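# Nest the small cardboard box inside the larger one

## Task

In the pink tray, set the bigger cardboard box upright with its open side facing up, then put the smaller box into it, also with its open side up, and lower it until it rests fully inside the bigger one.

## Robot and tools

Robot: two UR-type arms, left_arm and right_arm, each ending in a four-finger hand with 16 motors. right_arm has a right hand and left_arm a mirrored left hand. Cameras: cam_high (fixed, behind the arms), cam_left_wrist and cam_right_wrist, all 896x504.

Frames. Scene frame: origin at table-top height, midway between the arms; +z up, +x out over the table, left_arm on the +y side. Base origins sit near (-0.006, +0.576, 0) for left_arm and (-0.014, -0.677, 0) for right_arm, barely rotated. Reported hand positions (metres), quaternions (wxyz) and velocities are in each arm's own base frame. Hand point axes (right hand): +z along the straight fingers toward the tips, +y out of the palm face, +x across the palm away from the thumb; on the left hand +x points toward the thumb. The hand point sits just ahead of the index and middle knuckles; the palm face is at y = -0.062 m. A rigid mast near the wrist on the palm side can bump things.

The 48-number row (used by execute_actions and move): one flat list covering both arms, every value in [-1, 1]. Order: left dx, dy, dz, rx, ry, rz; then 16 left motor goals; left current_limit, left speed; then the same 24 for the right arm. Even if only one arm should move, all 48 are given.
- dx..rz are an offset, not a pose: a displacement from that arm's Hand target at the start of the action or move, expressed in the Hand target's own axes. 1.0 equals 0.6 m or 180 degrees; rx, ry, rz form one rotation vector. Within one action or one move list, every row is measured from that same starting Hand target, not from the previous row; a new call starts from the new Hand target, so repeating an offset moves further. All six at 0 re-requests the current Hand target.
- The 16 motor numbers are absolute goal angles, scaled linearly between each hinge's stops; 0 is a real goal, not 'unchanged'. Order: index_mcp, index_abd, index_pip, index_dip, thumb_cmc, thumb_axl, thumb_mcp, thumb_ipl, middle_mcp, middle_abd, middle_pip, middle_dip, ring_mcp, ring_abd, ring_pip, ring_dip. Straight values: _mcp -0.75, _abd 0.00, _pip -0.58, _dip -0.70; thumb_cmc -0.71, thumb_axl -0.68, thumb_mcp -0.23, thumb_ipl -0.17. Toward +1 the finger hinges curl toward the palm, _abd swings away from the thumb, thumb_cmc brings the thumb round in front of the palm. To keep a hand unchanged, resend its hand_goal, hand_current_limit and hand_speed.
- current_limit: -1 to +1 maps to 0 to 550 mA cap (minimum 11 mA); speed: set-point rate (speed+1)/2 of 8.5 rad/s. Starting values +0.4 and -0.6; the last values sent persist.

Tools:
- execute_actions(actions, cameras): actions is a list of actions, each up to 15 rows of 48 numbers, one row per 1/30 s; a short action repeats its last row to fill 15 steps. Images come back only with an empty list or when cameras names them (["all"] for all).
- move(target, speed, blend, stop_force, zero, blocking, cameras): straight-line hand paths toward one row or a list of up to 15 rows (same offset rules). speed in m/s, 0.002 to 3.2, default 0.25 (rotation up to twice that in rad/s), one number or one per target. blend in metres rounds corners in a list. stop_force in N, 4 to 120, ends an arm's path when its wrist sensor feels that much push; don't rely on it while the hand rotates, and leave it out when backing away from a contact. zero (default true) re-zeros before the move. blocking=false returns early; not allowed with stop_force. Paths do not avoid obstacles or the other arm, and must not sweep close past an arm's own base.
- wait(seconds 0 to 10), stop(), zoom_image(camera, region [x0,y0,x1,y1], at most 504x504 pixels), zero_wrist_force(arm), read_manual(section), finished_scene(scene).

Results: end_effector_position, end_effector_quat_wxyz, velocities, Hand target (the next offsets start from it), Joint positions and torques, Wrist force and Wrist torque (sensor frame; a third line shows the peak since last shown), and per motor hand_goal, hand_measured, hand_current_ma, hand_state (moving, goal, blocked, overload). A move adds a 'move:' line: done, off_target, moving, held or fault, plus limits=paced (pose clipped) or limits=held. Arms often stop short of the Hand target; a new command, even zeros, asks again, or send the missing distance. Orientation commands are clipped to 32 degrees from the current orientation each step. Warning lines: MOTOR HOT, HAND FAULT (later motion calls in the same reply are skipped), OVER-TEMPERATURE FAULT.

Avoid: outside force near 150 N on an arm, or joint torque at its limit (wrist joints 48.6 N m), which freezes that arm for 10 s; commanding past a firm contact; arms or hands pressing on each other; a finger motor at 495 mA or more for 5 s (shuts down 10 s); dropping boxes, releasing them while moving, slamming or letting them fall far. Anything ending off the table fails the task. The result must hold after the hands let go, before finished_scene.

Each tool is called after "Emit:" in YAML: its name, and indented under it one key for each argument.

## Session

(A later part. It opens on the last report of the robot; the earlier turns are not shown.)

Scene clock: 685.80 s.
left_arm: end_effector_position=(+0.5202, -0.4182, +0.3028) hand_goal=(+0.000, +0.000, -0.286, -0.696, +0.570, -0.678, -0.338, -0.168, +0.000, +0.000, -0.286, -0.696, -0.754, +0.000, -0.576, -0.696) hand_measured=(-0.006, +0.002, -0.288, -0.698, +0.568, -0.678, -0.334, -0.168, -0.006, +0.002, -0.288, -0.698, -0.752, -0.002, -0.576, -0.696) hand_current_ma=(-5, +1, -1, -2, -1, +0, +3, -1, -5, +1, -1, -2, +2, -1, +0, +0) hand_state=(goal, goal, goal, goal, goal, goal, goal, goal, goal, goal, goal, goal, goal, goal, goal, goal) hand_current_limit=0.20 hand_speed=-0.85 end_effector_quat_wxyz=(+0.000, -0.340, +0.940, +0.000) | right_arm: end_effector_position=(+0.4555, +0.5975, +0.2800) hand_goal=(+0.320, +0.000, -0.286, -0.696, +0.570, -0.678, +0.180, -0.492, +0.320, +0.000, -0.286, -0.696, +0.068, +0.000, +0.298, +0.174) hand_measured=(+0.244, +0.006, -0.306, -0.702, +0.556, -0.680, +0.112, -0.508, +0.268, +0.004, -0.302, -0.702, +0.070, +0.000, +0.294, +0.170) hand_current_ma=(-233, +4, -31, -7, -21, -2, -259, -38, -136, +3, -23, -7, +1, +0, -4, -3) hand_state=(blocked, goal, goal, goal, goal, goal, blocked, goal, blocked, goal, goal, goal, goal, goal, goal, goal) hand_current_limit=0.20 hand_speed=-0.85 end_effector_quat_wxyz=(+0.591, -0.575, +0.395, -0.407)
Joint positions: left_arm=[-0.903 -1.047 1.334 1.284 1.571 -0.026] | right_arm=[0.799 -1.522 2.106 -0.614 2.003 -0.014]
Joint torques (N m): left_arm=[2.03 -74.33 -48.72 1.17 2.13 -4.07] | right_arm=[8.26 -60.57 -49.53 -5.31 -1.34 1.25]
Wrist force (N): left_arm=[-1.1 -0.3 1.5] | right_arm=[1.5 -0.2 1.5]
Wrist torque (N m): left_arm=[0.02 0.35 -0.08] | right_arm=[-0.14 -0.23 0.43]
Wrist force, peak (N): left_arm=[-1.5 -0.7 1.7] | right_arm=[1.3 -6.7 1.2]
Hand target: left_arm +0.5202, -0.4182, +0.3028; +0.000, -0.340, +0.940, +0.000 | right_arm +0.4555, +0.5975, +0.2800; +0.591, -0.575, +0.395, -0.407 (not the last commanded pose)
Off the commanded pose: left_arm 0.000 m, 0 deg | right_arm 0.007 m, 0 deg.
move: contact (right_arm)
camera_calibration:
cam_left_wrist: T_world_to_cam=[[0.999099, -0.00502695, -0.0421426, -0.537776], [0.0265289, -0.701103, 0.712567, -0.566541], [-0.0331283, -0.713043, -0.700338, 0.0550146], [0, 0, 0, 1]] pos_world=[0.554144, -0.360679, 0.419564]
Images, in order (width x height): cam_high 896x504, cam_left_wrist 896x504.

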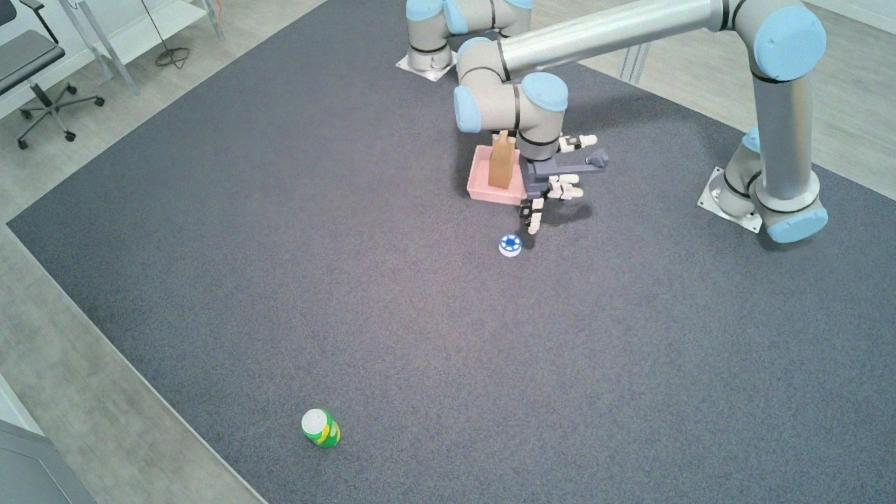

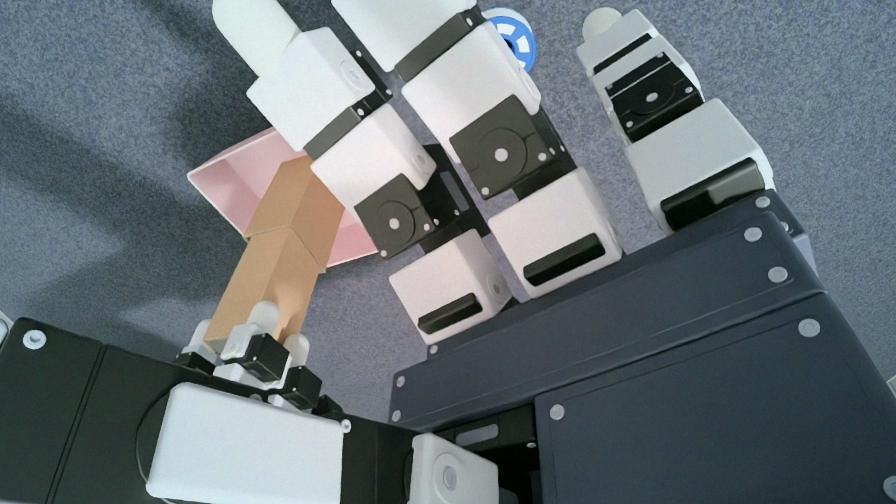

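Emit:
move:
  target:
    - [0,0,0,0,0,0,0.0,0,-0.285,-0.696,0.571,-0.678,-0.337,-0.168,0.0,0,-0.285,-0.696,-0.754,0,-0.576,-0.696,0.2,-0.85,0,-0.01,0,0,0,0,0.32,0,-0.285,-0.696,0.571,-0.678,0.18,-0.492,0.32,0,-0.285,-0.696,0.068,0,0.299,0.174,0.2,-0.85]
    - [0,0,0,0,0,0,0.0,0,-0.285,-0.696,0.571,-0.678,-0.337,-0.168,0.0,0,-0.285,-0.696,-0.754,0,-0.576,-0.696,0.2,-0.85,0.0033,-0.01,-0.0042,0,0,0,0.32,0,-0.285,-0.696,0.571,-0.678,0.18,-0.492,0.32,0,-0.285,-0.696,0.068,0,0.299,0.174,0.2,-0.85]
  speed: 0.05
  cameras: ["cam_high","cam_left_wrist"]

Emit:
zoom_image:
  camera: "cam_left_wrist"
  region: [235, 215, 335, 285]

Emit:
zoom_image:
  camera: "cam_high"
  region: [485, 145, 520, 175]

Scene clock: 760.53 s.
left_arm: end_effector_position=(+0.5202, -0.4182, +0.3028) hand_goal=(+0.000, +0.000, -0.286, -0.696, +0.570, -0.678, -0.338, -0.168, +0.000, +0.000, -0.286, -0.696, -0.754, +0.000, -0.576, -0.696) hand_measured=(-0.006, +0.002, -0.288, -0.698, +0.568, -0.678, -0.334, -0.168, -0.006, +0.002, -0.288, -0.698, -0.752, -0.002, -0.576, -0.696) hand_current_ma=(-5, +1, -1, -2, -1, +0, +3, -1, -5, +1, -1, -2, +2, -1, +0, +0) hand_state=(goal, goal, goal, goal, goal, goal, goal, goal, goal, goal, goal, goal, goal, goal, goal, goal) hand_current_limit=0.20 hand_speed=-0.85 end_effector_quat_wxyz=(+0.000, -0.340, +0.940, +0.000) | right_arm: end_effector_position=(+0.4535, +0.5946, +0.2859) hand_goal=(+0.320, +0.000, -0.286, -0.696, +0.570, -0.678, +0.180, -0.492, +0.320, +0.000, -0.286, -0.696, +0.068, +0.000, +0.298, +0.174) hand_measured=(+0.244, +0.006, -0.306, -0.702, +0.556, -0.680, +0.112, -0.508, +0.268, +0.004, -0.302, -0.702, +0.070, +0.000, +0.294, +0.170) hand_current_ma=(-233, +4, -31, -7, -21, -2, -259, -38, -136, +3, -23, -7, +1, +0, -4, -3) hand_state=(blocked, goal, goal, goal, goal, goal, blocked, goal, blocked, goal, goal, goal, goal, goal, goal, goal) hand_current_limit=0.20 hand_speed=-0.85 end_effector_quat_wxyz=(+0.591, -0.575, +0.395, -0.407)
Joint positions: left_arm=[-0.903 -1.047 1.334 1.284 1.571 -0.026] | right_arm=[0.798 -1.534 2.106 -0.603 2.002 -0.014]
Joint torques (N m): left_arm=[3.79 -73.8 -48.15 1.44 2.41 -4.13] | right_arm=[-4.91 -28.27 -50.62 -5.59 -1.09 0.7]
Wrist force (N): left_arm=[-1.2 -0.5 1.8] | right_arm=[1.3 -0.3 1.2]
Wrist torque (N m): left_arm=[-0.03 0.36 -0.08] | right_arm=[-0.14 -0.20 0.41]
Wrist force, peak (N): left_arm=[-1.6 -0.5 1.8] | right_arm=[1.9 -0.3 1.7]
Hand target: left_arm +0.5202, -0.4182, +0.3028; +0.000, -0.340, +0.940, +0.000 | right_arm +0.4537, +0.5947, +0.2859; +0.591, -0.575, +0.395, -0.407
Off the commanded pose: left_arm 0.000 m, 0 deg | right_arm 0.000 m, 0 deg.
move: done
camera_calibration:
cam_left_wrist: T_world_to_cam=[[0.999099, -0.00502695, -0.0421426, -0.537776], [0.0265289, -0.701103, 0.712567, -0.566541], [-0.0331283, -0.713043, -0.700338, 0.0550146], [0, 0, 0, 1]] pos_world=[0.554144, -0.360679, 0.419564]
Images, in order (width x height): cam_high 896x504, cam_left_wrist 896x504.

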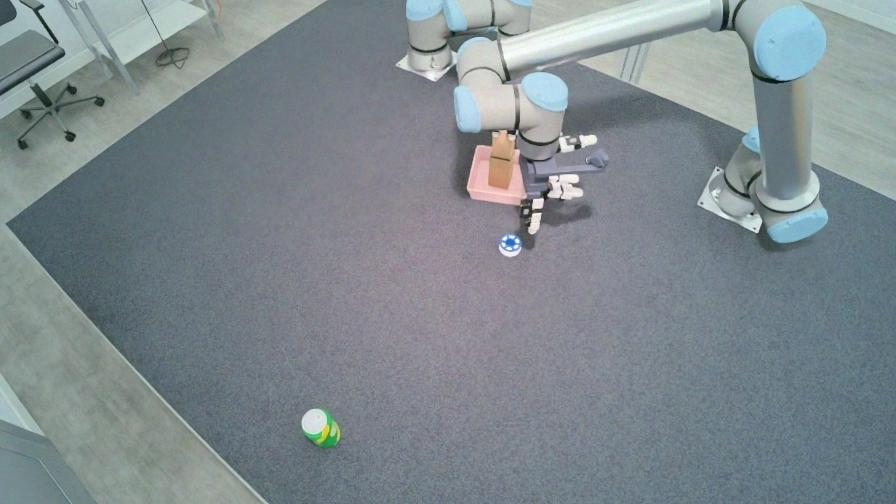

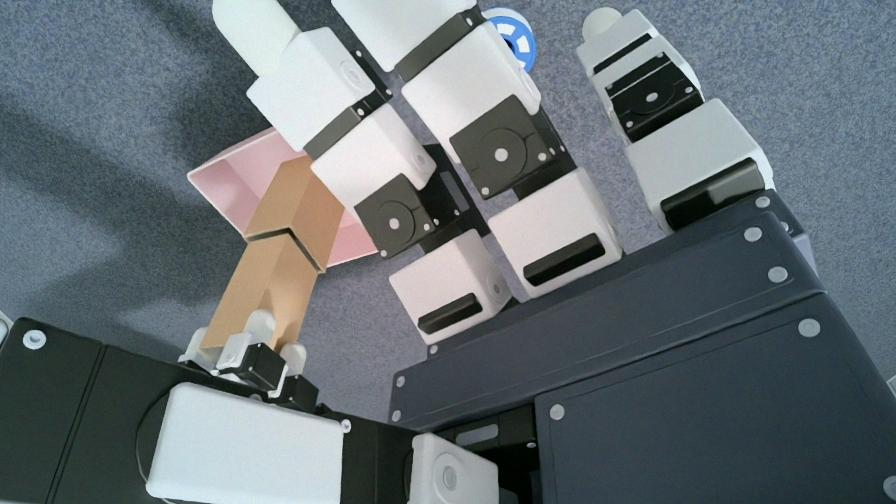

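Scaled by 5.040 from the camera's 896x504 image, which has a finer 1280x720 frame.

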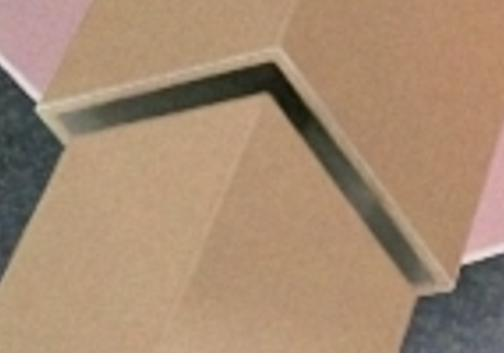

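Scaled by 14.400 from the camera's 896x504 image, which has a finer 1280x720 frame.

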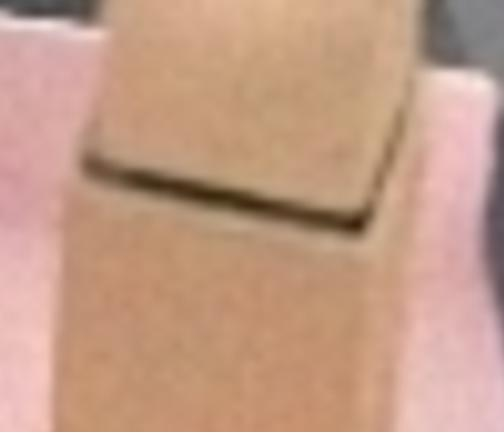

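Emit:
move:
  target:
    - [0,0,0,0,0,0,0.0,0,-0.285,-0.696,0.571,-0.678,-0.337,-0.168,0.0,0,-0.285,-0.696,-0.754,0,-0.576,-0.696,0.2,-0.85,0.0005,0.058,-0.0028,0,0,0,0.32,0,-0.285,-0.696,0.571,-0.678,0.18,-0.492,0.32,0,-0.285,-0.696,0.068,0,0.299,0.174,0.2,-0.85]
  speed: 0.03
  stop_force: 4
  cameras: ["cam_high","cam_left_wrist"]

Emit:
zoom_image:
  camera: "cam_left_wrist"
  region: [200, 200, 360, 360]

Emit:
zoom_image:
  camera: "cam_high"
  region: [470, 120, 550, 200]

Scene clock: 812.63 s.
left_arm: end_effector_position=(+0.5202, -0.4182, +0.3028) hand_goal=(+0.000, +0.000, -0.286, -0.696, +0.570, -0.678, -0.338, -0.168, +0.000, +0.000, -0.286, -0.696, -0.754, +0.000, -0.576, -0.696) hand_measured=(-0.006, +0.002, -0.288, -0.698, +0.568, -0.678, -0.334, -0.168, -0.006, +0.002, -0.288, -0.698, -0.752, -0.002, -0.576, -0.696) hand_current_ma=(-5, +1, -1, -2, -1, +0, +3, -1, -5, +1, -1, -2, +2, -1, +0, +0) hand_state=(goal, goal, goal, goal, goal, goal, goal, goal, goal, goal, goal, goal, goal, goal, goal, goal) hand_current_limit=0.20 hand_speed=-0.85 end_effector_quat_wxyz=(+0.000, -0.340, +0.940, +0.000) | right_arm: end_effector_position=(+0.4531, +0.5941, +0.2511) hand_goal=(+0.320, +0.000, -0.286, -0.696, +0.570, -0.678, +0.180, -0.492, +0.320, +0.000, -0.286, -0.696, +0.068, +0.000, +0.298, +0.174) hand_measured=(+0.244, +0.006, -0.306, -0.702, +0.556, -0.680, +0.112, -0.508, +0.268, +0.004, -0.302, -0.702, +0.070, +0.000, +0.294, +0.170) hand_current_ma=(-233, +4, -31, -7, -21, -2, -259, -38, -136, +3, -23, -7, +1, +0, -4, -3) hand_state=(blocked, goal, goal, goal, goal, goal, blocked, goal, blocked, goal, goal, goal, goal, goal, goal, goal) hand_current_limit=0.20 hand_speed=-0.85 end_effector_quat_wxyz=(+0.591, -0.575, +0.395, -0.407)
Joint positions: left_arm=[-0.903 -1.047 1.334 1.284 1.571 -0.026] | right_arm=[0.798 -1.497 2.14 -0.674 2.002 -0.014]
Joint torques (N m): left_arm=[4.74 -73.93 -49.16 0.95 1.9 -4.08] | right_arm=[-12.33 -61.2 -48.06 0.64 -2.1 -0.11]
Wrist force (N): left_arm=[-1.1 -0.3 1.8] | right_arm=[1.5 -0.2 1.3]
Wrist torque (N m): left_arm=[-0.01 0.36 -0.08] | right_arm=[-0.06 -0.23 0.39]
Wrist force, peak (N): left_arm=[-1.7 -0.5 1.7] | right_arm=[1.5 -1.4 1.5]
Hand target: left_arm +0.5202, -0.4182, +0.3028; +0.000, -0.340, +0.940, +0.000 | right_arm +0.4531, +0.5941, +0.2511; +0.591, -0.575, +0.395, -0.407
Off the commanded pose: left_arm 0.000 m, 0 deg | right_arm 0.000 m, 0 deg.
move: done
camera_calibration:
cam_left_wrist: T_world_to_cam=[[0.999099, -0.00502695, -0.0421426, -0.537776], [0.0265289, -0.701103, 0.712567, -0.566541], [-0.0331283, -0.713043, -0.700338, 0.0550146], [0, 0, 0, 1]] pos_world=[0.554144, -0.360679, 0.419564]
Images, in order (width x height): cam_high 896x504, cam_left_wrist 896x504.

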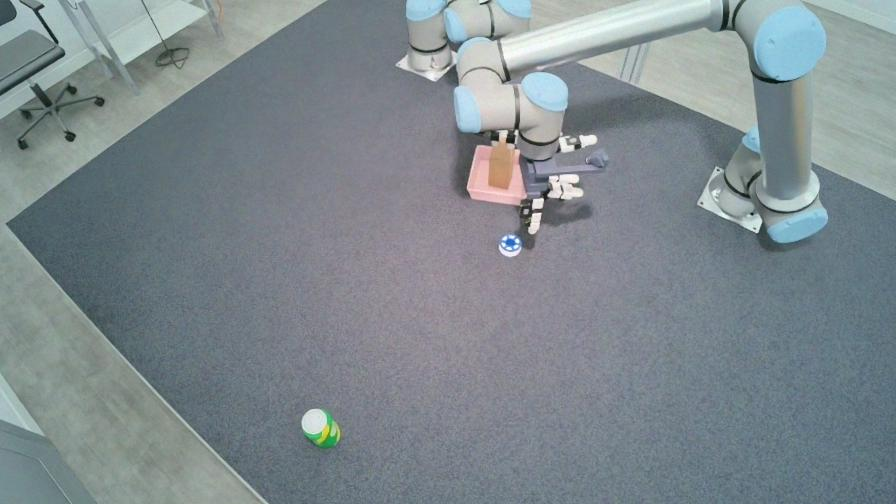

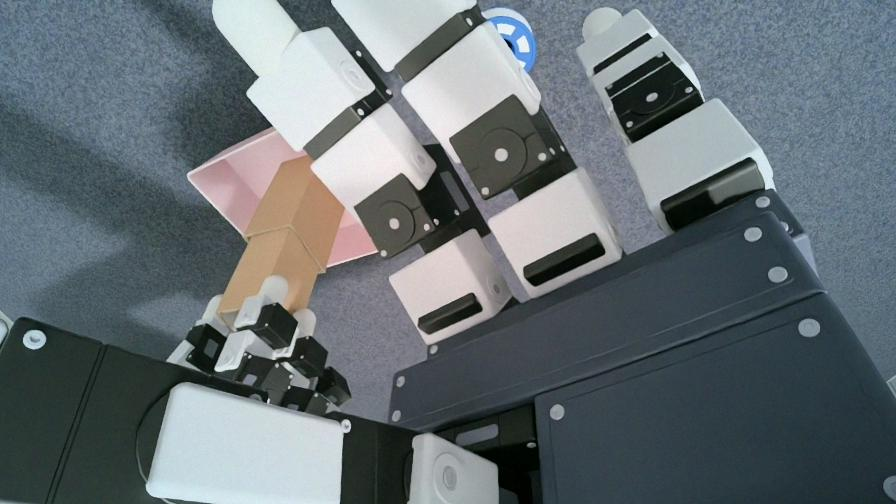

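Scaled by 3.150 from the camera's 896x504 image, which has a finer 1280x720 frame.

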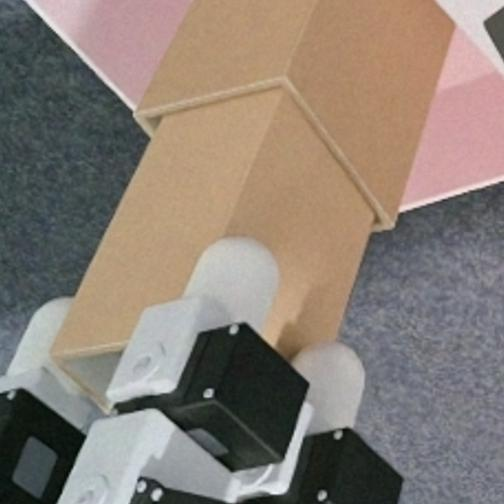

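Scaled by 6.300 from the camera's 896x504 image, which has a finer 1280x720 frame.

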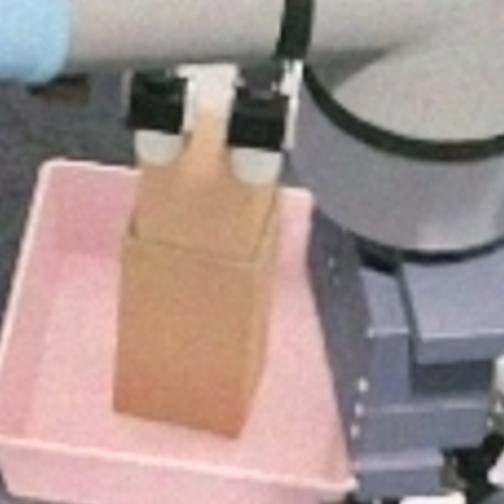

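Emit:
move:
  target:
    - [0,0,0,0,0,0,0.0,0,-0.285,-0.696,0.571,-0.678,-0.337,-0.168,0.0,0,-0.285,-0.696,-0.754,0,-0.576,-0.696,0.2,-0.85,0,0.0867,-0.0025,0,0,0,0.32,0,-0.285,-0.696,0.571,-0.678,0.18,-0.492,0.32,0,-0.285,-0.696,0.068,0,0.299,0.174,0.2,-0.85]
  speed: 0.04
  stop_force: 4
  cameras: ["cam_high","cam_left_wrist"]

Emit:
zoom_image:
  camera: "cam_left_wrist"
  region: [200, 200, 360, 360]

Emit:
zoom_image:
  camera: "cam_high"
  region: [470, 120, 550, 200]

Scene clock: 825.27 s.
left_arm: end_effector_position=(+0.5202, -0.4182, +0.3028) hand_goal=(+0.000, +0.000, -0.286, -0.696, +0.570, -0.678, -0.338, -0.168, +0.000, +0.000, -0.286, -0.696, -0.754, +0.000, -0.576, -0.696) hand_measured=(-0.006, +0.002, -0.288, -0.698, +0.568, -0.678, -0.334, -0.168, -0.006, +0.002, -0.288, -0.698, -0.752, -0.002, -0.576, -0.696) hand_current_ma=(-5, +1, -1, -2, -1, +0, +3, -1, -5, +1, -1, -2, +2, -1, +0, +0) hand_state=(goal, goal, goal, goal, goal, goal, goal, goal, goal, goal, goal, goal, goal, goal, goal, goal) hand_current_limit=0.20 hand_speed=-0.85 end_effector_quat_wxyz=(+0.000, -0.340, +0.940, +0.000) | right_arm: end_effector_position=(+0.4531, +0.5940, +0.1991) hand_goal=(+0.320, +0.000, -0.286, -0.696, +0.570, -0.678, +0.180, -0.492, +0.320, +0.000, -0.286, -0.696, +0.068, +0.000, +0.298, +0.174) hand_measured=(+0.244, +0.006, -0.306, -0.702, +0.556, -0.680, +0.112, -0.508, +0.268, +0.004, -0.302, -0.702, +0.070, +0.000, +0.294, +0.170) hand_current_ma=(-233, +4, -31, -7, -21, -2, -259, -38, -135, +3, -23, -7, +1, +0, -4, -3) hand_state=(blocked, goal, goal, goal, goal, goal, blocked, goal, blocked, goal, goal, goal, goal, goal, goal, goal) hand_current_limit=0.20 hand_speed=-0.85 end_effector_quat_wxyz=(+0.591, -0.575, +0.395, -0.407)
Joint positions: left_arm=[-0.903 -1.047 1.334 1.284 1.571 -0.026] | right_arm=[0.797 -1.432 2.184 -0.783 2.002 -0.014]
Joint torques (N m): left_arm=[3.9 -72.59 -48.04 1.44 2.23 -4.22] | right_arm=[-10.01 -63.37 -44.99 0.5 -1.72 1.81]
Wrist force (N): left_arm=[-1.3 -0.4 1.5] | right_arm=[1.0 -0.7 1.5]
Wrist torque (N m): left_arm=[0.00 0.38 -0.10] | right_arm=[-0.17 -0.16 0.32]
Wrist force, peak (N): left_arm=[-1.7 -0.4 1.9] | right_arm=[1.6 -1.2 1.6]
Hand target: left_arm +0.5202, -0.4182, +0.3028; +0.000, -0.340, +0.940, +0.000 | right_arm +0.4531, +0.5940, +0.1991; +0.591, -0.575, +0.395, -0.407
Off the commanded pose: left_arm 0.000 m, 0 deg | right_arm 0.000 m, 0 deg.
move: done
camera_calibration:
cam_left_wrist: T_world_to_cam=[[0.999099, -0.00502695, -0.0421426, -0.537776], [0.0265289, -0.701103, 0.712567, -0.566541], [-0.0331283, -0.713043, -0.700338, 0.0550146], [0, 0, 0, 1]] pos_world=[0.554144, -0.360679, 0.419564]
Images, in order (width x height): cam_high 896x504, cam_left_wrist 896x504.

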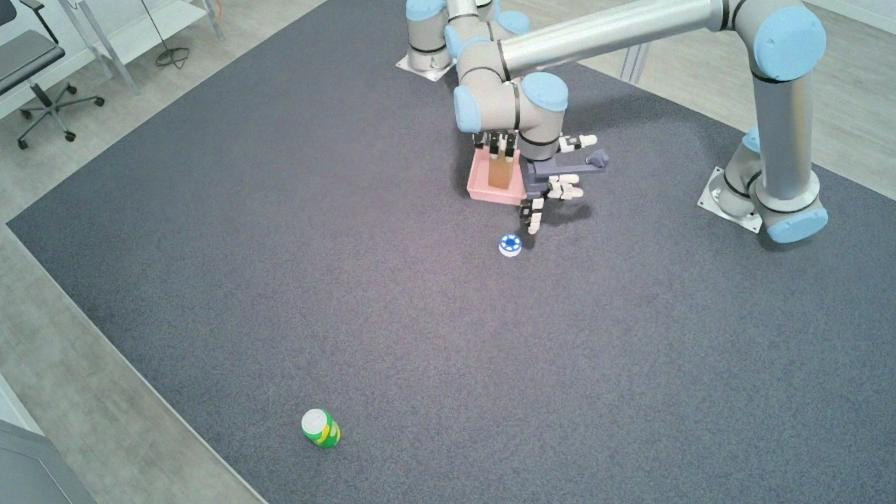

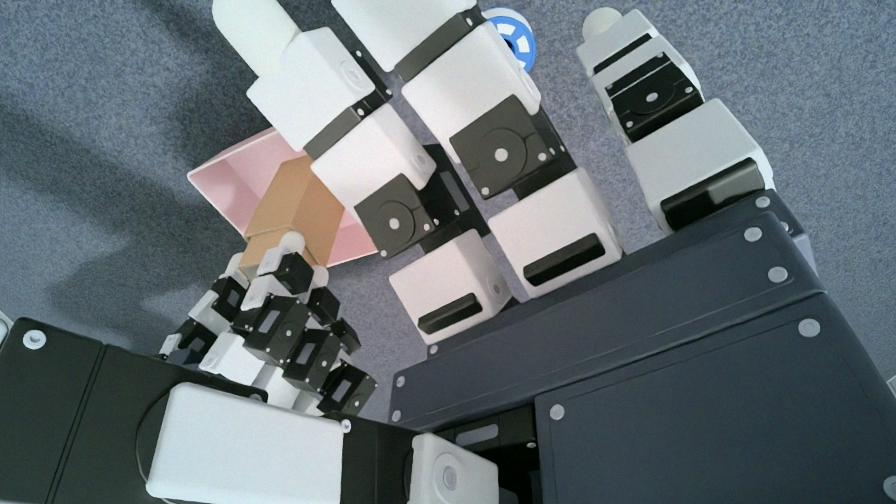

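Scaled by 3.150 from the camera's 896x504 image, which has a finer 1280x720 frame.

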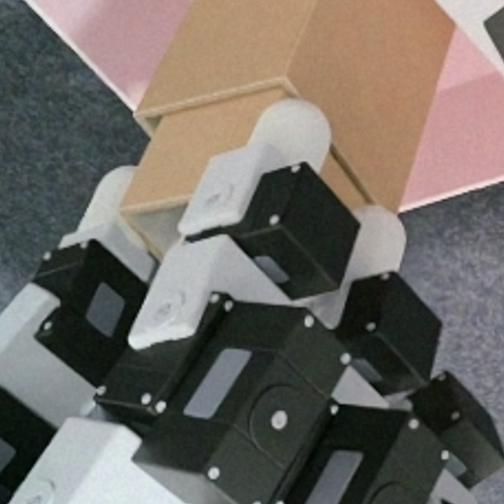

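Scaled by 6.300 from the camera's 896x504 image, which has a finer 1280x720 frame.

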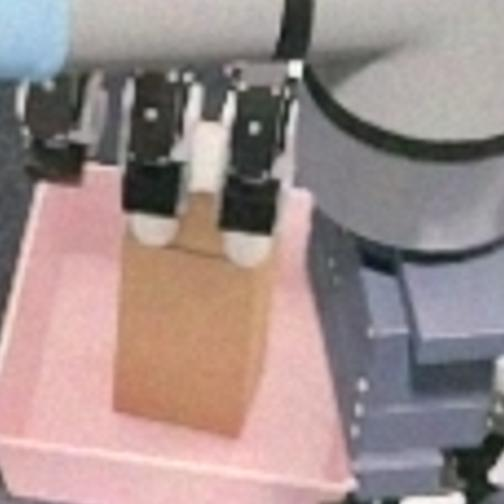

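Emit:
move:
  target:
    - [0,0,0,0,0,0,0.0,0,-0.285,-0.696,0.571,-0.678,-0.337,-0.168,0.0,0,-0.285,-0.696,-0.754,0,-0.576,-0.696,0.2,-0.85,0,0.0083,-0.0002,0,0,0,0.32,0,-0.285,-0.696,0.571,-0.678,0.18,-0.492,0.32,0,-0.285,-0.696,0.068,0,0.299,0.174,0.2,-0.85]
  speed: 0.02
  stop_force: 4

Emit:
execute_actions:
  actions:
    - [[0,0,0,0,0,0,0.0,0,-0.285,-0.696,0.571,-0.678,-0.337,-0.168,0.0,0,-0.285,-0.696,-0.754,0,-0.576,-0.696,0.2,-0.85,0,0,0,0,0,0,0.25,0,-0.285,-0.696,0.571,-0.678,0.13,-0.492,0.25,0,-0.285,-0.696,0.068,0,0.299,0.174,0.2,-0.85]]
    - [[0,0,0,0,0,0,0.0,0,-0.285,-0.696,0.571,-0.678,-0.337,-0.168,0.0,0,-0.285,-0.696,-0.754,0,-0.576,-0.696,0.2,-0.85,0,0,0,0,0,0,0.2,0,-0.285,-0.696,0.571,-0.678,0.08,-0.492,0.2,0,-0.285,-0.696,0.068,0,0.299,0.174,0.2,-0.85]]
    - [[0,0,0,0,0,0,0.0,0,-0.285,-0.696,0.571,-0.678,-0.337,-0.168,0.0,0,-0.285,-0.696,-0.754,0,-0.576,-0.696,0.2,-0.85,0,0,0,0,0,0,0.15,0,-0.285,-0.696,0.571,-0.678,0.04,-0.492,0.15,0,-0.285,-0.696,0.068,0,0.299,0.174,0.2,-0.85]]
  cameras: ["cam_high","cam_left_wrist"]

Emit:
zoom_image:
  camera: "cam_left_wrist"
  region: [200, 200, 360, 360]

Scene clock: 838.87 s.
left_arm: end_effector_position=(+0.5202, -0.4182, +0.3028) hand_goal=(+0.000, +0.000, -0.286, -0.696, +0.570, -0.678, -0.338, -0.168, +0.000, +0.000, -0.286, -0.696, -0.754, +0.000, -0.576, -0.696) hand_measured=(-0.006, +0.002, -0.288, -0.698, +0.568, -0.678, -0.334, -0.168, -0.006, +0.002, -0.288, -0.698, -0.752, -0.002, -0.576, -0.696) hand_current_ma=(-5, +1, -1, -2, -1, +0, +3, -1, -5, +1, -1, -2, +2, -1, +0, +0) hand_state=(goal, goal, goal, goal, goal, goal, goal, goal, goal, goal, goal, goal, goal, goal, goal, goal) hand_current_limit=0.20 hand_speed=-0.85 end_effector_quat_wxyz=(+0.000, -0.340, +0.940, +0.000) | right_arm: end_effector_position=(+0.4531, +0.5940, +0.1940) hand_goal=(+0.320, +0.000, -0.286, -0.696, +0.570, -0.678, +0.180, -0.492, +0.320, +0.000, -0.286, -0.696, +0.068, +0.000, +0.298, +0.174) hand_measured=(+0.244, +0.006, -0.306, -0.702, +0.556, -0.680, +0.112, -0.508, +0.268, +0.004, -0.302, -0.702, +0.070, +0.000, +0.294, +0.170) hand_current_ma=(-233, +4, -31, -7, -21, -2, -259, -38, -135, +3, -23, -7, +1, +0, -4, -3) hand_state=(blocked, goal, goal, goal, goal, goal, blocked, goal, blocked, goal, goal, goal, goal, goal, goal, goal) hand_current_limit=0.20 hand_speed=-0.85 end_effector_quat_wxyz=(+0.591, -0.575, +0.395, -0.407)
Joint positions: left_arm=[-0.903 -1.047 1.334 1.284 1.571 -0.026] | right_arm=[0.797 -1.425 2.188 -0.794 2.002 -0.014]
Joint torques (N m): left_arm=[4.13 -72.92 -47.89 1.33 2.29 -3.88] | right_arm=[-10.79 -63.7 -37.73 0.63 -2.14 1.64]
Wrist force (N): left_arm=[-1.1 -0.3 1.8] | right_arm=[1.3 0.0 1.4]
Wrist torque (N m): left_arm=[-0.01 0.36 -0.08] | right_arm=[-0.07 -0.20 0.36]
Wrist force, peak (N): left_arm=[-1.5 -0.6 1.9] | right_arm=[1.4 -0.7 1.7]
Hand target: left_arm +0.5202, -0.4182, +0.3028; +0.000, -0.340, +0.940, +0.000 | right_arm +0.4532, +0.5940, +0.1941; +0.591, -0.575, +0.395, -0.407
Off the commanded pose: left_arm 0.000 m, 0 deg | right_arm 0.000 m, 0 deg.
move: done

Scene clock: 840.57 s.
left_arm: end_effector_position=(+0.5202, -0.4182, +0.3028) hand_goal=(+0.000, +0.000, -0.286, -0.696, +0.570, -0.678, -0.338, -0.168, +0.000, +0.000, -0.286, -0.696, -0.754, +0.000, -0.576, -0.696) hand_measured=(-0.006, +0.002, -0.288, -0.698, +0.568, -0.678, -0.334, -0.168, -0.006, +0.002, -0.288, -0.698, -0.752, -0.002, -0.576, -0.696) hand_current_ma=(-5, +1, -1, -2, -1, +0, +3, -1, -5, +1, -1, -2, +2, -1, +0, +0) hand_state=(goal, goal, goal, goal, goal, goal, goal, goal, goal, goal, goal, goal, goal, goal, goal, goal) hand_current_limit=0.20 hand_speed=-0.85 end_effector_quat_wxyz=(+0.000, -0.340, +0.940, +0.000) | right_arm: end_effector_position=(+0.4532, +0.5940, +0.1941) hand_goal=(+0.150, +0.000, -0.286, -0.696, +0.570, -0.678, +0.040, -0.492, +0.150, +0.000, -0.286, -0.696, +0.068, +0.000, +0.298, +0.174) hand_measured=(+0.162, +0.002, -0.288, -0.698, +0.568, -0.680, +0.040, -0.494, +0.160, +0.004, -0.288, -0.698, +0.070, +0.000, +0.294, +0.170) hand_current_ma=(+19, +2, -2, -2, -1, -2, +1, -2, +16, +2, -1, -2, +1, +0, -4, -3) hand_state=(goal, goal, goal, goal, goal, goal, goal, goal, goal, goal, goal, goal, goal, goal, goal, goal) hand_current_limit=0.20 hand_speed=-0.85 end_effector_quat_wxyz=(+0.591, -0.575, +0.395, -0.407)
Joint positions: left_arm=[-0.903 -1.047 1.334 1.284 1.571 -0.026] | right_arm=[0.797 -1.425 2.188 -0.794 2.002 -0.014]
Joint torques (N m): left_arm=[4.67 -73.05 -47.19 1.51 2.2 -4.22] | right_arm=[-12.59 -64.66 -44.03 0.19 -2.06 1.39]
Wrist force (N): left_arm=[-1.4 -0.5 1.6] | right_arm=[1.3 -0.7 1.4]
Wrist torque (N m): left_arm=[-0.01 0.40 -0.11] | right_arm=[-0.16 -0.21 0.34]
Wrist force, peak (N): left_arm=[-1.4 -0.2 2.0] | right_arm=[1.3 -0.9 1.6]
Hand target: left_arm +0.5202, -0.4182, +0.3028; +0.000, -0.340, +0.940, +0.000 | right_arm +0.4532, +0.5940, +0.1941; +0.591, -0.575, +0.395, -0.407
Off the commanded pose: left_arm 0.000 m, 0 deg | right_arm 0.000 m, 0 deg.
camera_calibration:
cam_left_wrist: T_world_to_cam=[[0.999099, -0.00502695, -0.0421426, -0.537776], [0.0265289, -0.701103, 0.712567, -0.566541], [-0.0331283, -0.713043, -0.700338, 0.0550146], [0, 0, 0, 1]] pos_world=[0.554144, -0.360679, 0.419564]
Images, in order (width x height): cam_high 896x504, cam_left_wrist 896x504.

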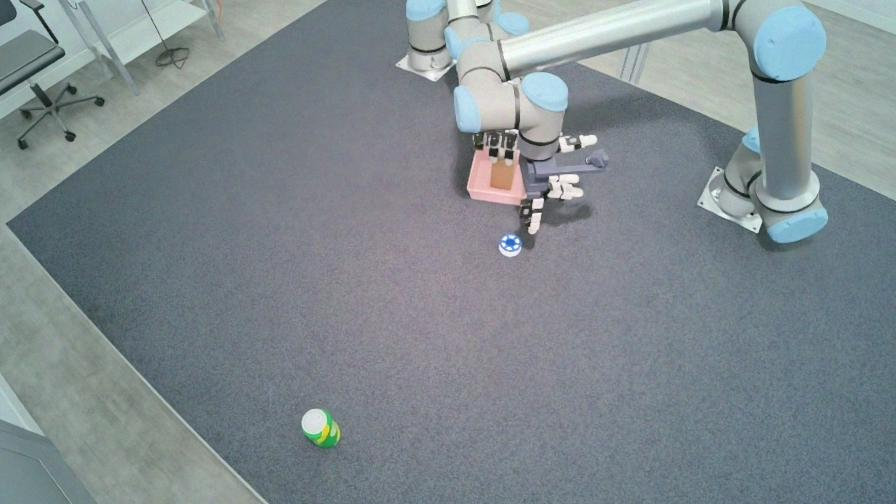

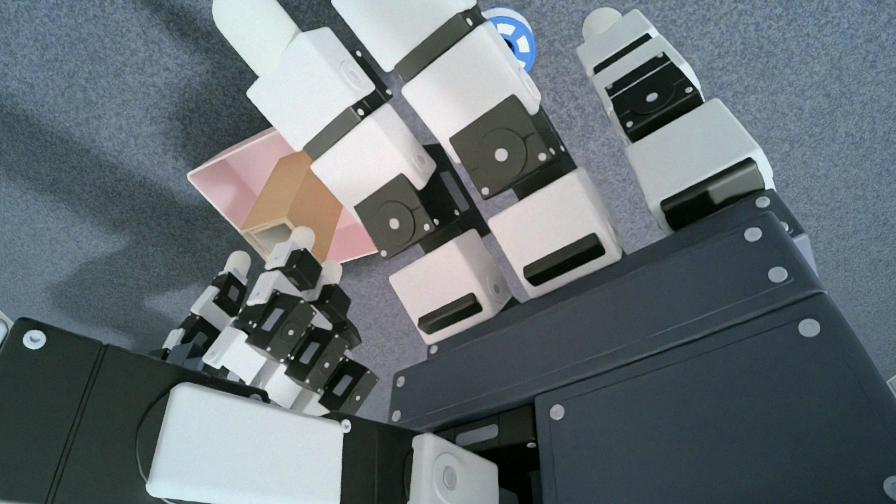

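Scaled by 3.150 from the camera's 896x504 image, which has a finer 1280x720 frame.

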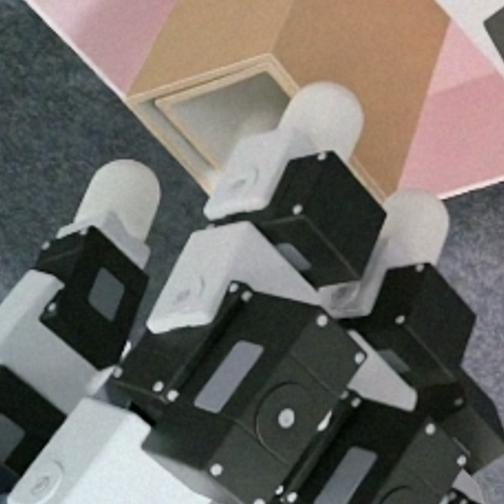

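Emit:
execute_actions:
  actions:
    - [[0,0,0,0,0,0,0.0,0,-0.285,-0.696,0.571,-0.678,-0.337,-0.168,0.0,0,-0.285,-0.696,-0.754,0,-0.576,-0.696,0.2,-0.85,0,0,0,0,0,0,0.08,0,-0.285,-0.696,0.571,-0.678,0.0,-0.492,0.08,0,-0.285,-0.696,0.068,0,0.299,0.174,0.2,-0.85]]

Emit:
move:
  target: [0,0,0,0,0,0,0.0,0,-0.285,-0.696,0.571,-0.678,-0.337,-0.168,0.0,0,-0.285,-0.696,-0.754,0,-0.576,-0.696,0.2,-0.85,0,-0.15,0.004,0,0,0,0.08,0,-0.285,-0.696,0.571,-0.678,0.0,-0.492,0.08,0,-0.285,-0.696,0.068,0,0.299,0.174,0.2,-0.85]
  speed: 0.15
  cameras: ["cam_high","cam_left_wrist"]

Emit:
zoom_image:
  camera: "cam_left_wrist"
  region: [200, 160, 360, 320]

Emit:
zoom_image:
  camera: "cam_high"
  region: [460, 130, 550, 220]

Scene clock: 852.23 s.
left_arm: end_effector_position=(+0.5202, -0.4182, +0.3028) hand_goal=(+0.000, +0.000, -0.286, -0.696, +0.570, -0.678, -0.338, -0.168, +0.000, +0.000, -0.286, -0.696, -0.754, +0.000, -0.576, -0.696) hand_measured=(-0.006, +0.002, -0.288, -0.698, +0.568, -0.678, -0.334, -0.168, -0.006, +0.002, -0.288, -0.698, -0.752, -0.002, -0.576, -0.696) hand_current_ma=(-5, +1, -1, -2, -1, +0, +3, -1, -5, +1, -1, -2, +2, -1, +0, +0) hand_state=(goal, goal, goal, goal, goal, goal, goal, goal, goal, goal, goal, goal, goal, goal, goal, goal) hand_current_limit=0.20 hand_speed=-0.85 end_effector_quat_wxyz=(+0.000, -0.340, +0.940, +0.000) | right_arm: end_effector_position=(+0.4532, +0.5940, +0.1941) hand_goal=(+0.080, +0.000, -0.286, -0.696, +0.570, -0.678, +0.000, -0.492, +0.080, +0.000, -0.286, -0.696, +0.068, +0.000, +0.298, +0.174) hand_measured=(+0.094, +0.002, -0.288, -0.698, +0.568, -0.680, +0.002, -0.494, +0.092, +0.004, -0.288, -0.698, +0.070, +0.000, +0.294, +0.170) hand_current_ma=(+23, +2, -1, -2, -1, -2, +1, -2, +18, +2, -1, -2, +1, +0, -4, -3) hand_state=(goal, goal, goal, goal, goal, goal, goal, goal, goal, goal, goal, goal, goal, goal, goal, goal) hand_current_limit=0.20 hand_speed=-0.85 end_effector_quat_wxyz=(+0.591, -0.575, +0.395, -0.407)
Joint positions: left_arm=[-0.903 -1.047 1.334 1.284 1.571 -0.026] | right_arm=[0.797 -1.425 2.188 -0.794 2.002 -0.014]
Joint torques (N m): left_arm=[5.3 -71.71 -47.87 1.58 2.04 -3.69] | right_arm=[-11.99 -62.12 -44.14 -0.83 -2.11 1.3]
Wrist force (N): left_arm=[-1.1 -0.6 1.6] | right_arm=[1.2 -0.3 1.3]
Wrist torque (N m): left_arm=[-0.03 0.35 -0.08] | right_arm=[-0.12 -0.18 0.33]
Wrist force, peak (N): left_arm=[-1.3 -0.5 1.9] | right_arm=[1.7 -0.3 1.4]
Hand target: left_arm +0.5202, -0.4182, +0.3028; +0.000, -0.340, +0.940, +0.000 | right_arm +0.4532, +0.5940, +0.1941; +0.591, -0.575, +0.395, -0.407
Off the commanded pose: left_arm 0.000 m, 0 deg | right_arm 0.000 m, 0 deg.

Scene clock: 853.27 s.
left_arm: end_effector_position=(+0.5202, -0.4182, +0.3028) hand_goal=(+0.000, +0.000, -0.286, -0.696, +0.570, -0.678, -0.338, -0.168, +0.000, +0.000, -0.286, -0.696, -0.754, +0.000, -0.576, -0.696) hand_measured=(-0.006, +0.002, -0.288, -0.698, +0.568, -0.678, -0.334, -0.168, -0.006, +0.002, -0.288, -0.698, -0.752, -0.002, -0.576, -0.696) hand_current_ma=(-5, +1, -1, -2, -1, +0, +3, -1, -5, +1, -1, -2, +2, -1, +0, +0) hand_state=(goal, goal, goal, goal, goal, goal, goal, goal, goal, goal, goal, goal, goal, goal, goal, goal) hand_current_limit=0.20 hand_speed=-0.85 end_effector_quat_wxyz=(+0.000, -0.340, +0.940, +0.000) | right_arm: end_effector_position=(+0.4530, +0.5941, +0.2841) hand_goal=(+0.080, +0.000, -0.286, -0.696, +0.570, -0.678, +0.000, -0.492, +0.080, +0.000, -0.286, -0.696, +0.068, +0.000, +0.298, +0.174) hand_measured=(+0.094, +0.002, -0.288, -0.698, +0.568, -0.680, +0.000, -0.494, +0.092, +0.004, -0.288, -0.698, +0.070, +0.000, +0.294, +0.170) hand_current_ma=(+20, +2, -1, -2, -1, -2, +1, -2, +16, +2, -1, -2, +1, +0, -4, -3) hand_state=(goal, goal, goal, goal, goal, goal, goal, goal, goal, goal, goal, goal, goal, goal, goal, goal) hand_current_limit=0.20 hand_speed=-0.85 end_effector_quat_wxyz=(+0.591, -0.575, +0.395, -0.407)
Joint positions: left_arm=[-0.903 -1.047 1.334 1.284 1.571 -0.026] | right_arm=[0.798 -1.534 2.109 -0.607 2.002 -0.014]
Joint torques (N m): left_arm=[4.55 -73.11 -48.5 1.6 2.16 -4.02] | right_arm=[14.24 -46.88 -33.97 -2.95 1.58 2.07]
Wrist force (N): left_arm=[-1.3 -0.3 1.9] | right_arm=[1.2 -0.5 1.3]
Wrist torque (N m): left_arm=[-0.02 0.39 -0.10] | right_arm=[-0.18 -0.18 0.40]
Wrist force, peak (N): left_arm=[-1.4 -0.4 1.8] | right_arm=[1.5 -2.4 1.4]
Hand target: left_arm +0.5202, -0.4182, +0.3028; +0.000, -0.340, +0.940, +0.000 | right_arm +0.4530, +0.5941, +0.2841; +0.591, -0.575, +0.395, -0.407
Off the commanded pose: left_arm 0.000 m, 0 deg | right_arm 0.000 m, 0 deg.
move: done
camera_calibration:
cam_left_wrist: T_world_to_cam=[[0.999099, -0.00502695, -0.0421426, -0.537776], [0.0265289, -0.701103, 0.712567, -0.566541], [-0.0331283, -0.713043, -0.700338, 0.0550146], [0, 0, 0, 1]] pos_world=[0.554144, -0.360679, 0.419564]
Images, in order (width x height): cam_high 896x504, cam_left_wrist 896x504.

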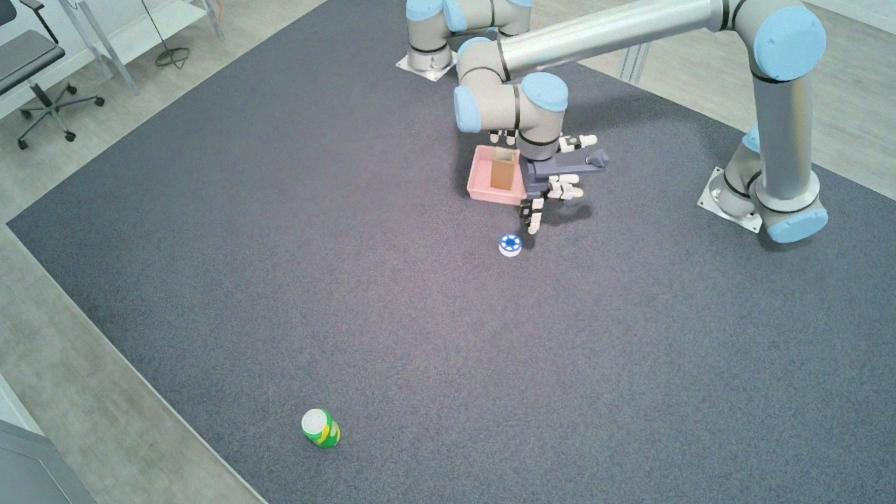

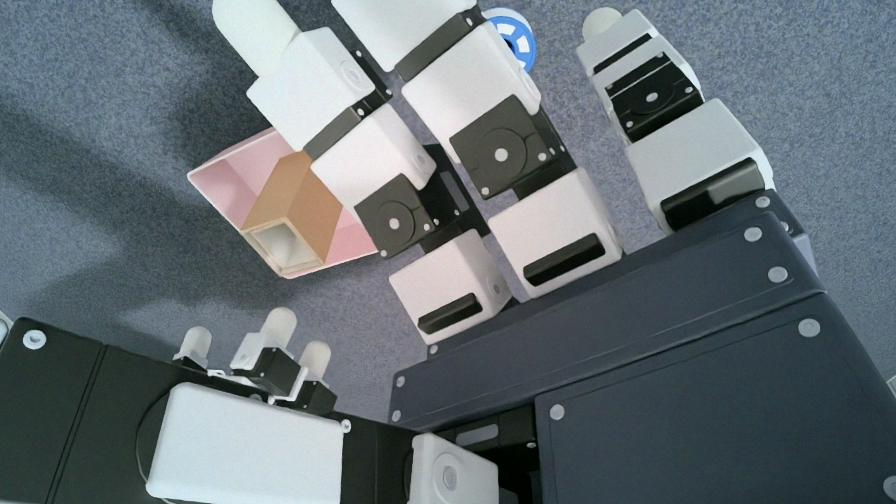

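Scaled by 3.150 from the camera's 896x504 image, which has a finer 1280x720 frame.

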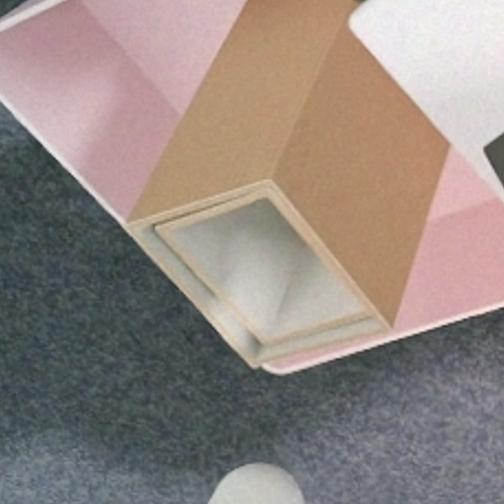

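Scaled by 5.600 from the camera's 896x504 image, which has a finer 1280x720 frame.

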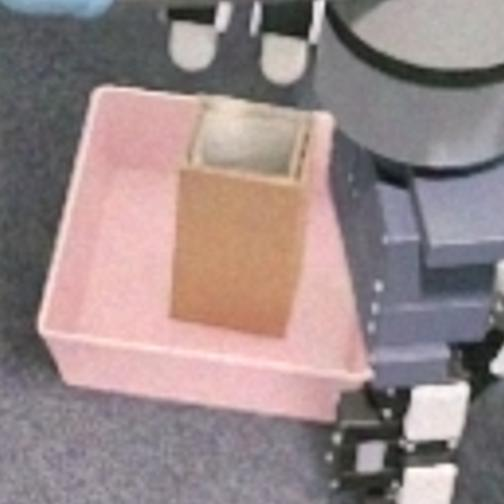

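Emit:
move:
  target: [0,0,0,0,0,0,0.0,0,-0.285,-0.696,0.571,-0.678,-0.337,-0.168,0.0,0,-0.285,-0.696,-0.754,0,-0.576,-0.696,0.2,-0.85,0.5,-0.03,-0.125,0,0,0,0.08,0,-0.285,-0.696,0.571,-0.678,0.0,-0.492,0.08,0,-0.285,-0.696,0.068,0,0.299,0.174,0.2,-0.85]
  speed: 0.3
  cameras: ["cam_high","cam_left_wrist"]

Emit:
zoom_image:
  camera: "cam_left_wrist"
  region: [160, 100, 400, 320]

Emit:
zoom_image:
  camera: "cam_high"
  region: [460, 130, 550, 220]

Scene clock: 876.90 s.
left_arm: end_effector_position=(+0.5202, -0.4182, +0.3028) hand_goal=(+0.000, +0.000, -0.286, -0.696, +0.570, -0.678, -0.338, -0.168, +0.000, +0.000, -0.286, -0.696, -0.754, +0.000, -0.576, -0.696) hand_measured=(-0.006, +0.002, -0.288, -0.698, +0.568, -0.678, -0.334, -0.168, -0.006, +0.002, -0.288, -0.698, -0.752, -0.002, -0.576, -0.696) hand_current_ma=(-5, +1, -1, -2, -1, +0, +3, -1, -5, +1, -1, -2, +2, -1, +0, +0) hand_state=(goal, goal, goal, goal, goal, goal, goal, goal, goal, goal, goal, goal, goal, goal, goal, goal) hand_current_limit=0.20 hand_speed=-0.85 end_effector_quat_wxyz=(+0.000, -0.340, +0.940, +0.000) | right_arm: end_effector_position=(+0.4899, +0.2870, +0.3003) hand_goal=(+0.080, +0.000, -0.286, -0.696, +0.570, -0.678, +0.000, -0.492, +0.080, +0.000, -0.286, -0.696, +0.068, +0.000, +0.298, +0.174) hand_measured=(+0.094, +0.002, -0.288, -0.698, +0.570, -0.680, +0.000, -0.494, +0.092, +0.002, -0.288, -0.698, +0.070, +0.000, +0.294, +0.170) hand_current_ma=(+20, +1, -1, -2, +0, -2, +1, -2, +16, +2, -1, -2, +1, +0, -4, -3) hand_state=(goal, goal, goal, goal, goal, goal, goal, goal, goal, goal, goal, goal, goal, goal, goal, goal) hand_current_limit=0.20 hand_speed=-0.85 end_effector_quat_wxyz=(+0.591, -0.575, +0.395, -0.406)
Joint positions: left_arm=[-0.903 -1.047 1.334 1.284 1.571 -0.026] | right_arm=[0.01 -2 2.433 -0.463 1.214 0.009]
Joint torques (N m): left_arm=[6.97 -73.07 -48.48 1.83 2.02 -4.26] | right_arm=[-10.45 -15.95 -52.46 -5.06 -1.67 -2.27]
Wrist force (N): left_arm=[-1.5 -0.5 1.4] | right_arm=[1.0 -0.7 1.1]
Wrist torque (N m): left_arm=[0.00 0.40 -0.11] | right_arm=[-0.12 -0.14 0.21]
Wrist force, peak (N): left_arm=[-1.3 -0.5 2.1] | right_arm=[3.7 -0.6 0.6]
Hand target: left_arm +0.5202, -0.4182, +0.3028; +0.000, -0.340, +0.940, +0.000 | right_arm +0.4900, +0.2870, +0.3004; +0.591, -0.575, +0.395, -0.407
Off the commanded pose: left_arm 0.000 m, 0 deg | right_arm 0.000 m, 0 deg.
move: done
camera_calibration:
cam_left_wrist: T_world_to_cam=[[0.999099, -0.00502695, -0.0421426, -0.537776], [0.0265289, -0.701103, 0.712567, -0.566541], [-0.0331283, -0.713043, -0.700338, 0.0550146], [0, 0, 0, 1]] pos_world=[0.554144, -0.360679, 0.419564]
Images, in order (width x height): cam_high 896x504, cam_left_wrist 896x504.

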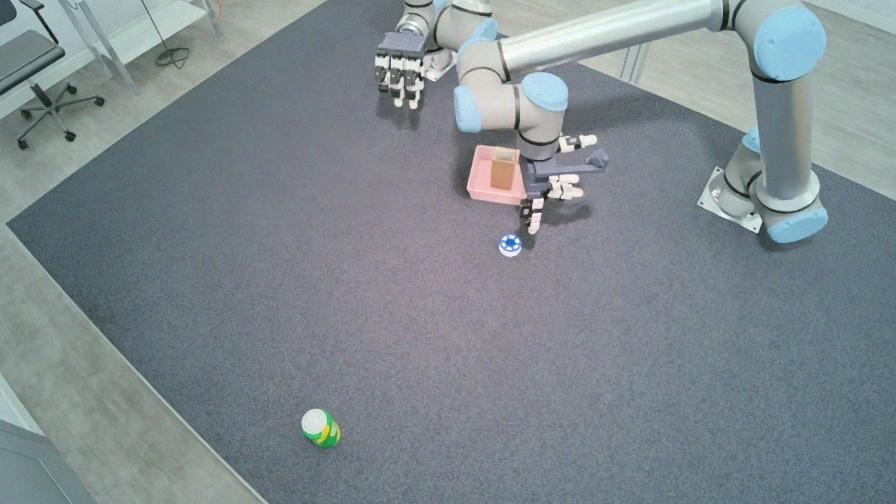

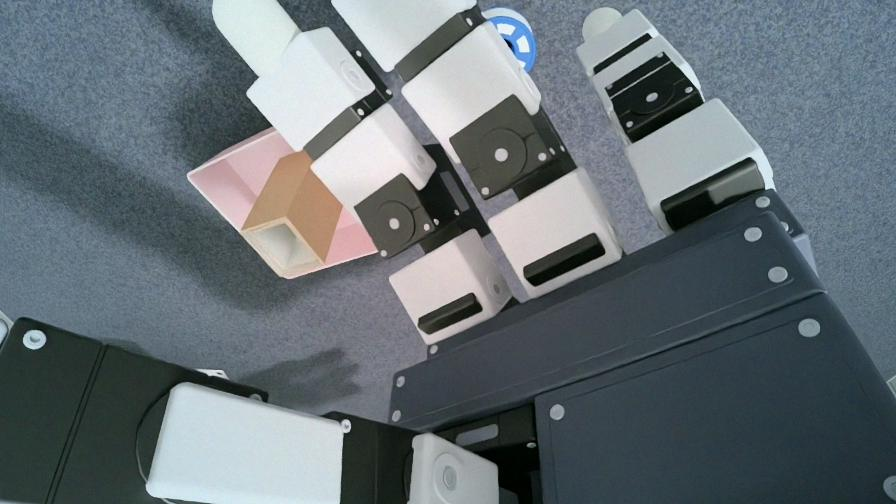

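Scaled by 2.100 from the camera's 896x504 image, which has a finer 1280x720 frame.

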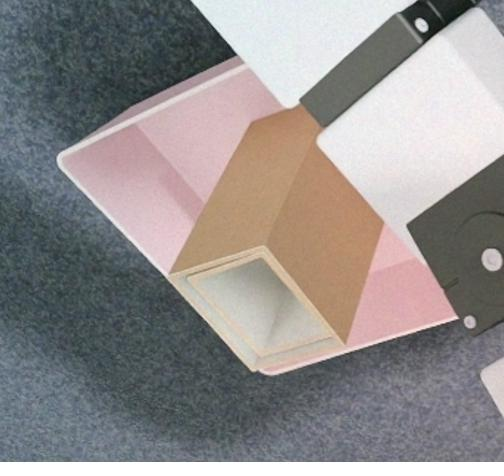

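Scaled by 5.600 from the camera's 896x504 image, which has a finer 1280x720 frame.

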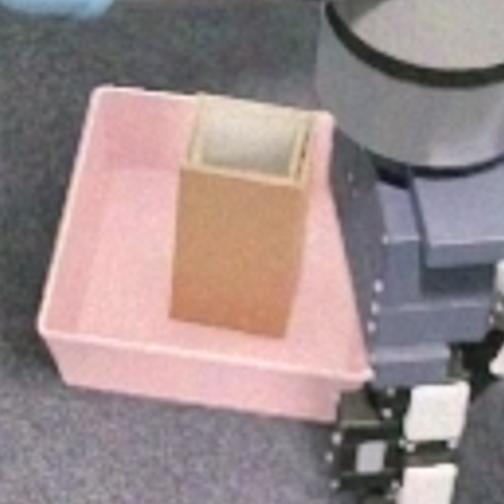

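Emit:
zoom_image:
  camera: "cam_left_wrist"
  region: [235, 210, 330, 285]

Emit:
zoom_image:
  camera: "cam_high"
  region: [485, 140, 525, 170]

Scaled by 5.305 from the camera's 896x504 image, which has a finer 1280x720 frame.

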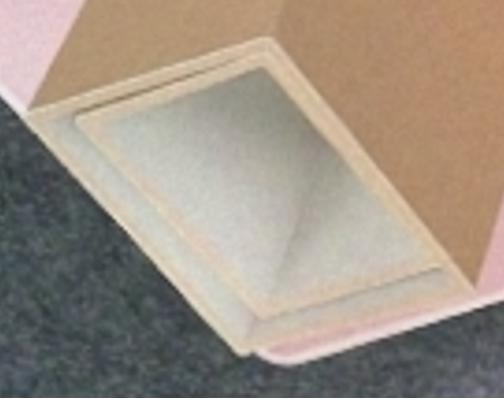

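Scaled by 12.600 from the camera's 896x504 image, which has a finer 1280x720 frame.

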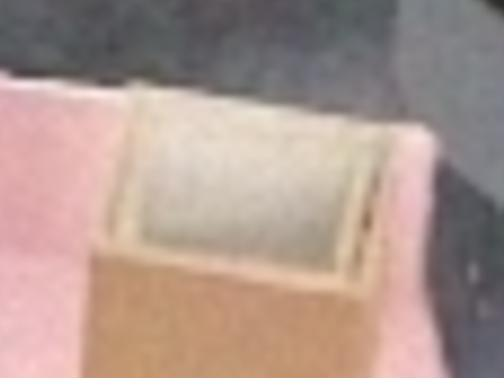

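Emit:
finished_scene:
  scene: 2

The scene is finished: the task was done.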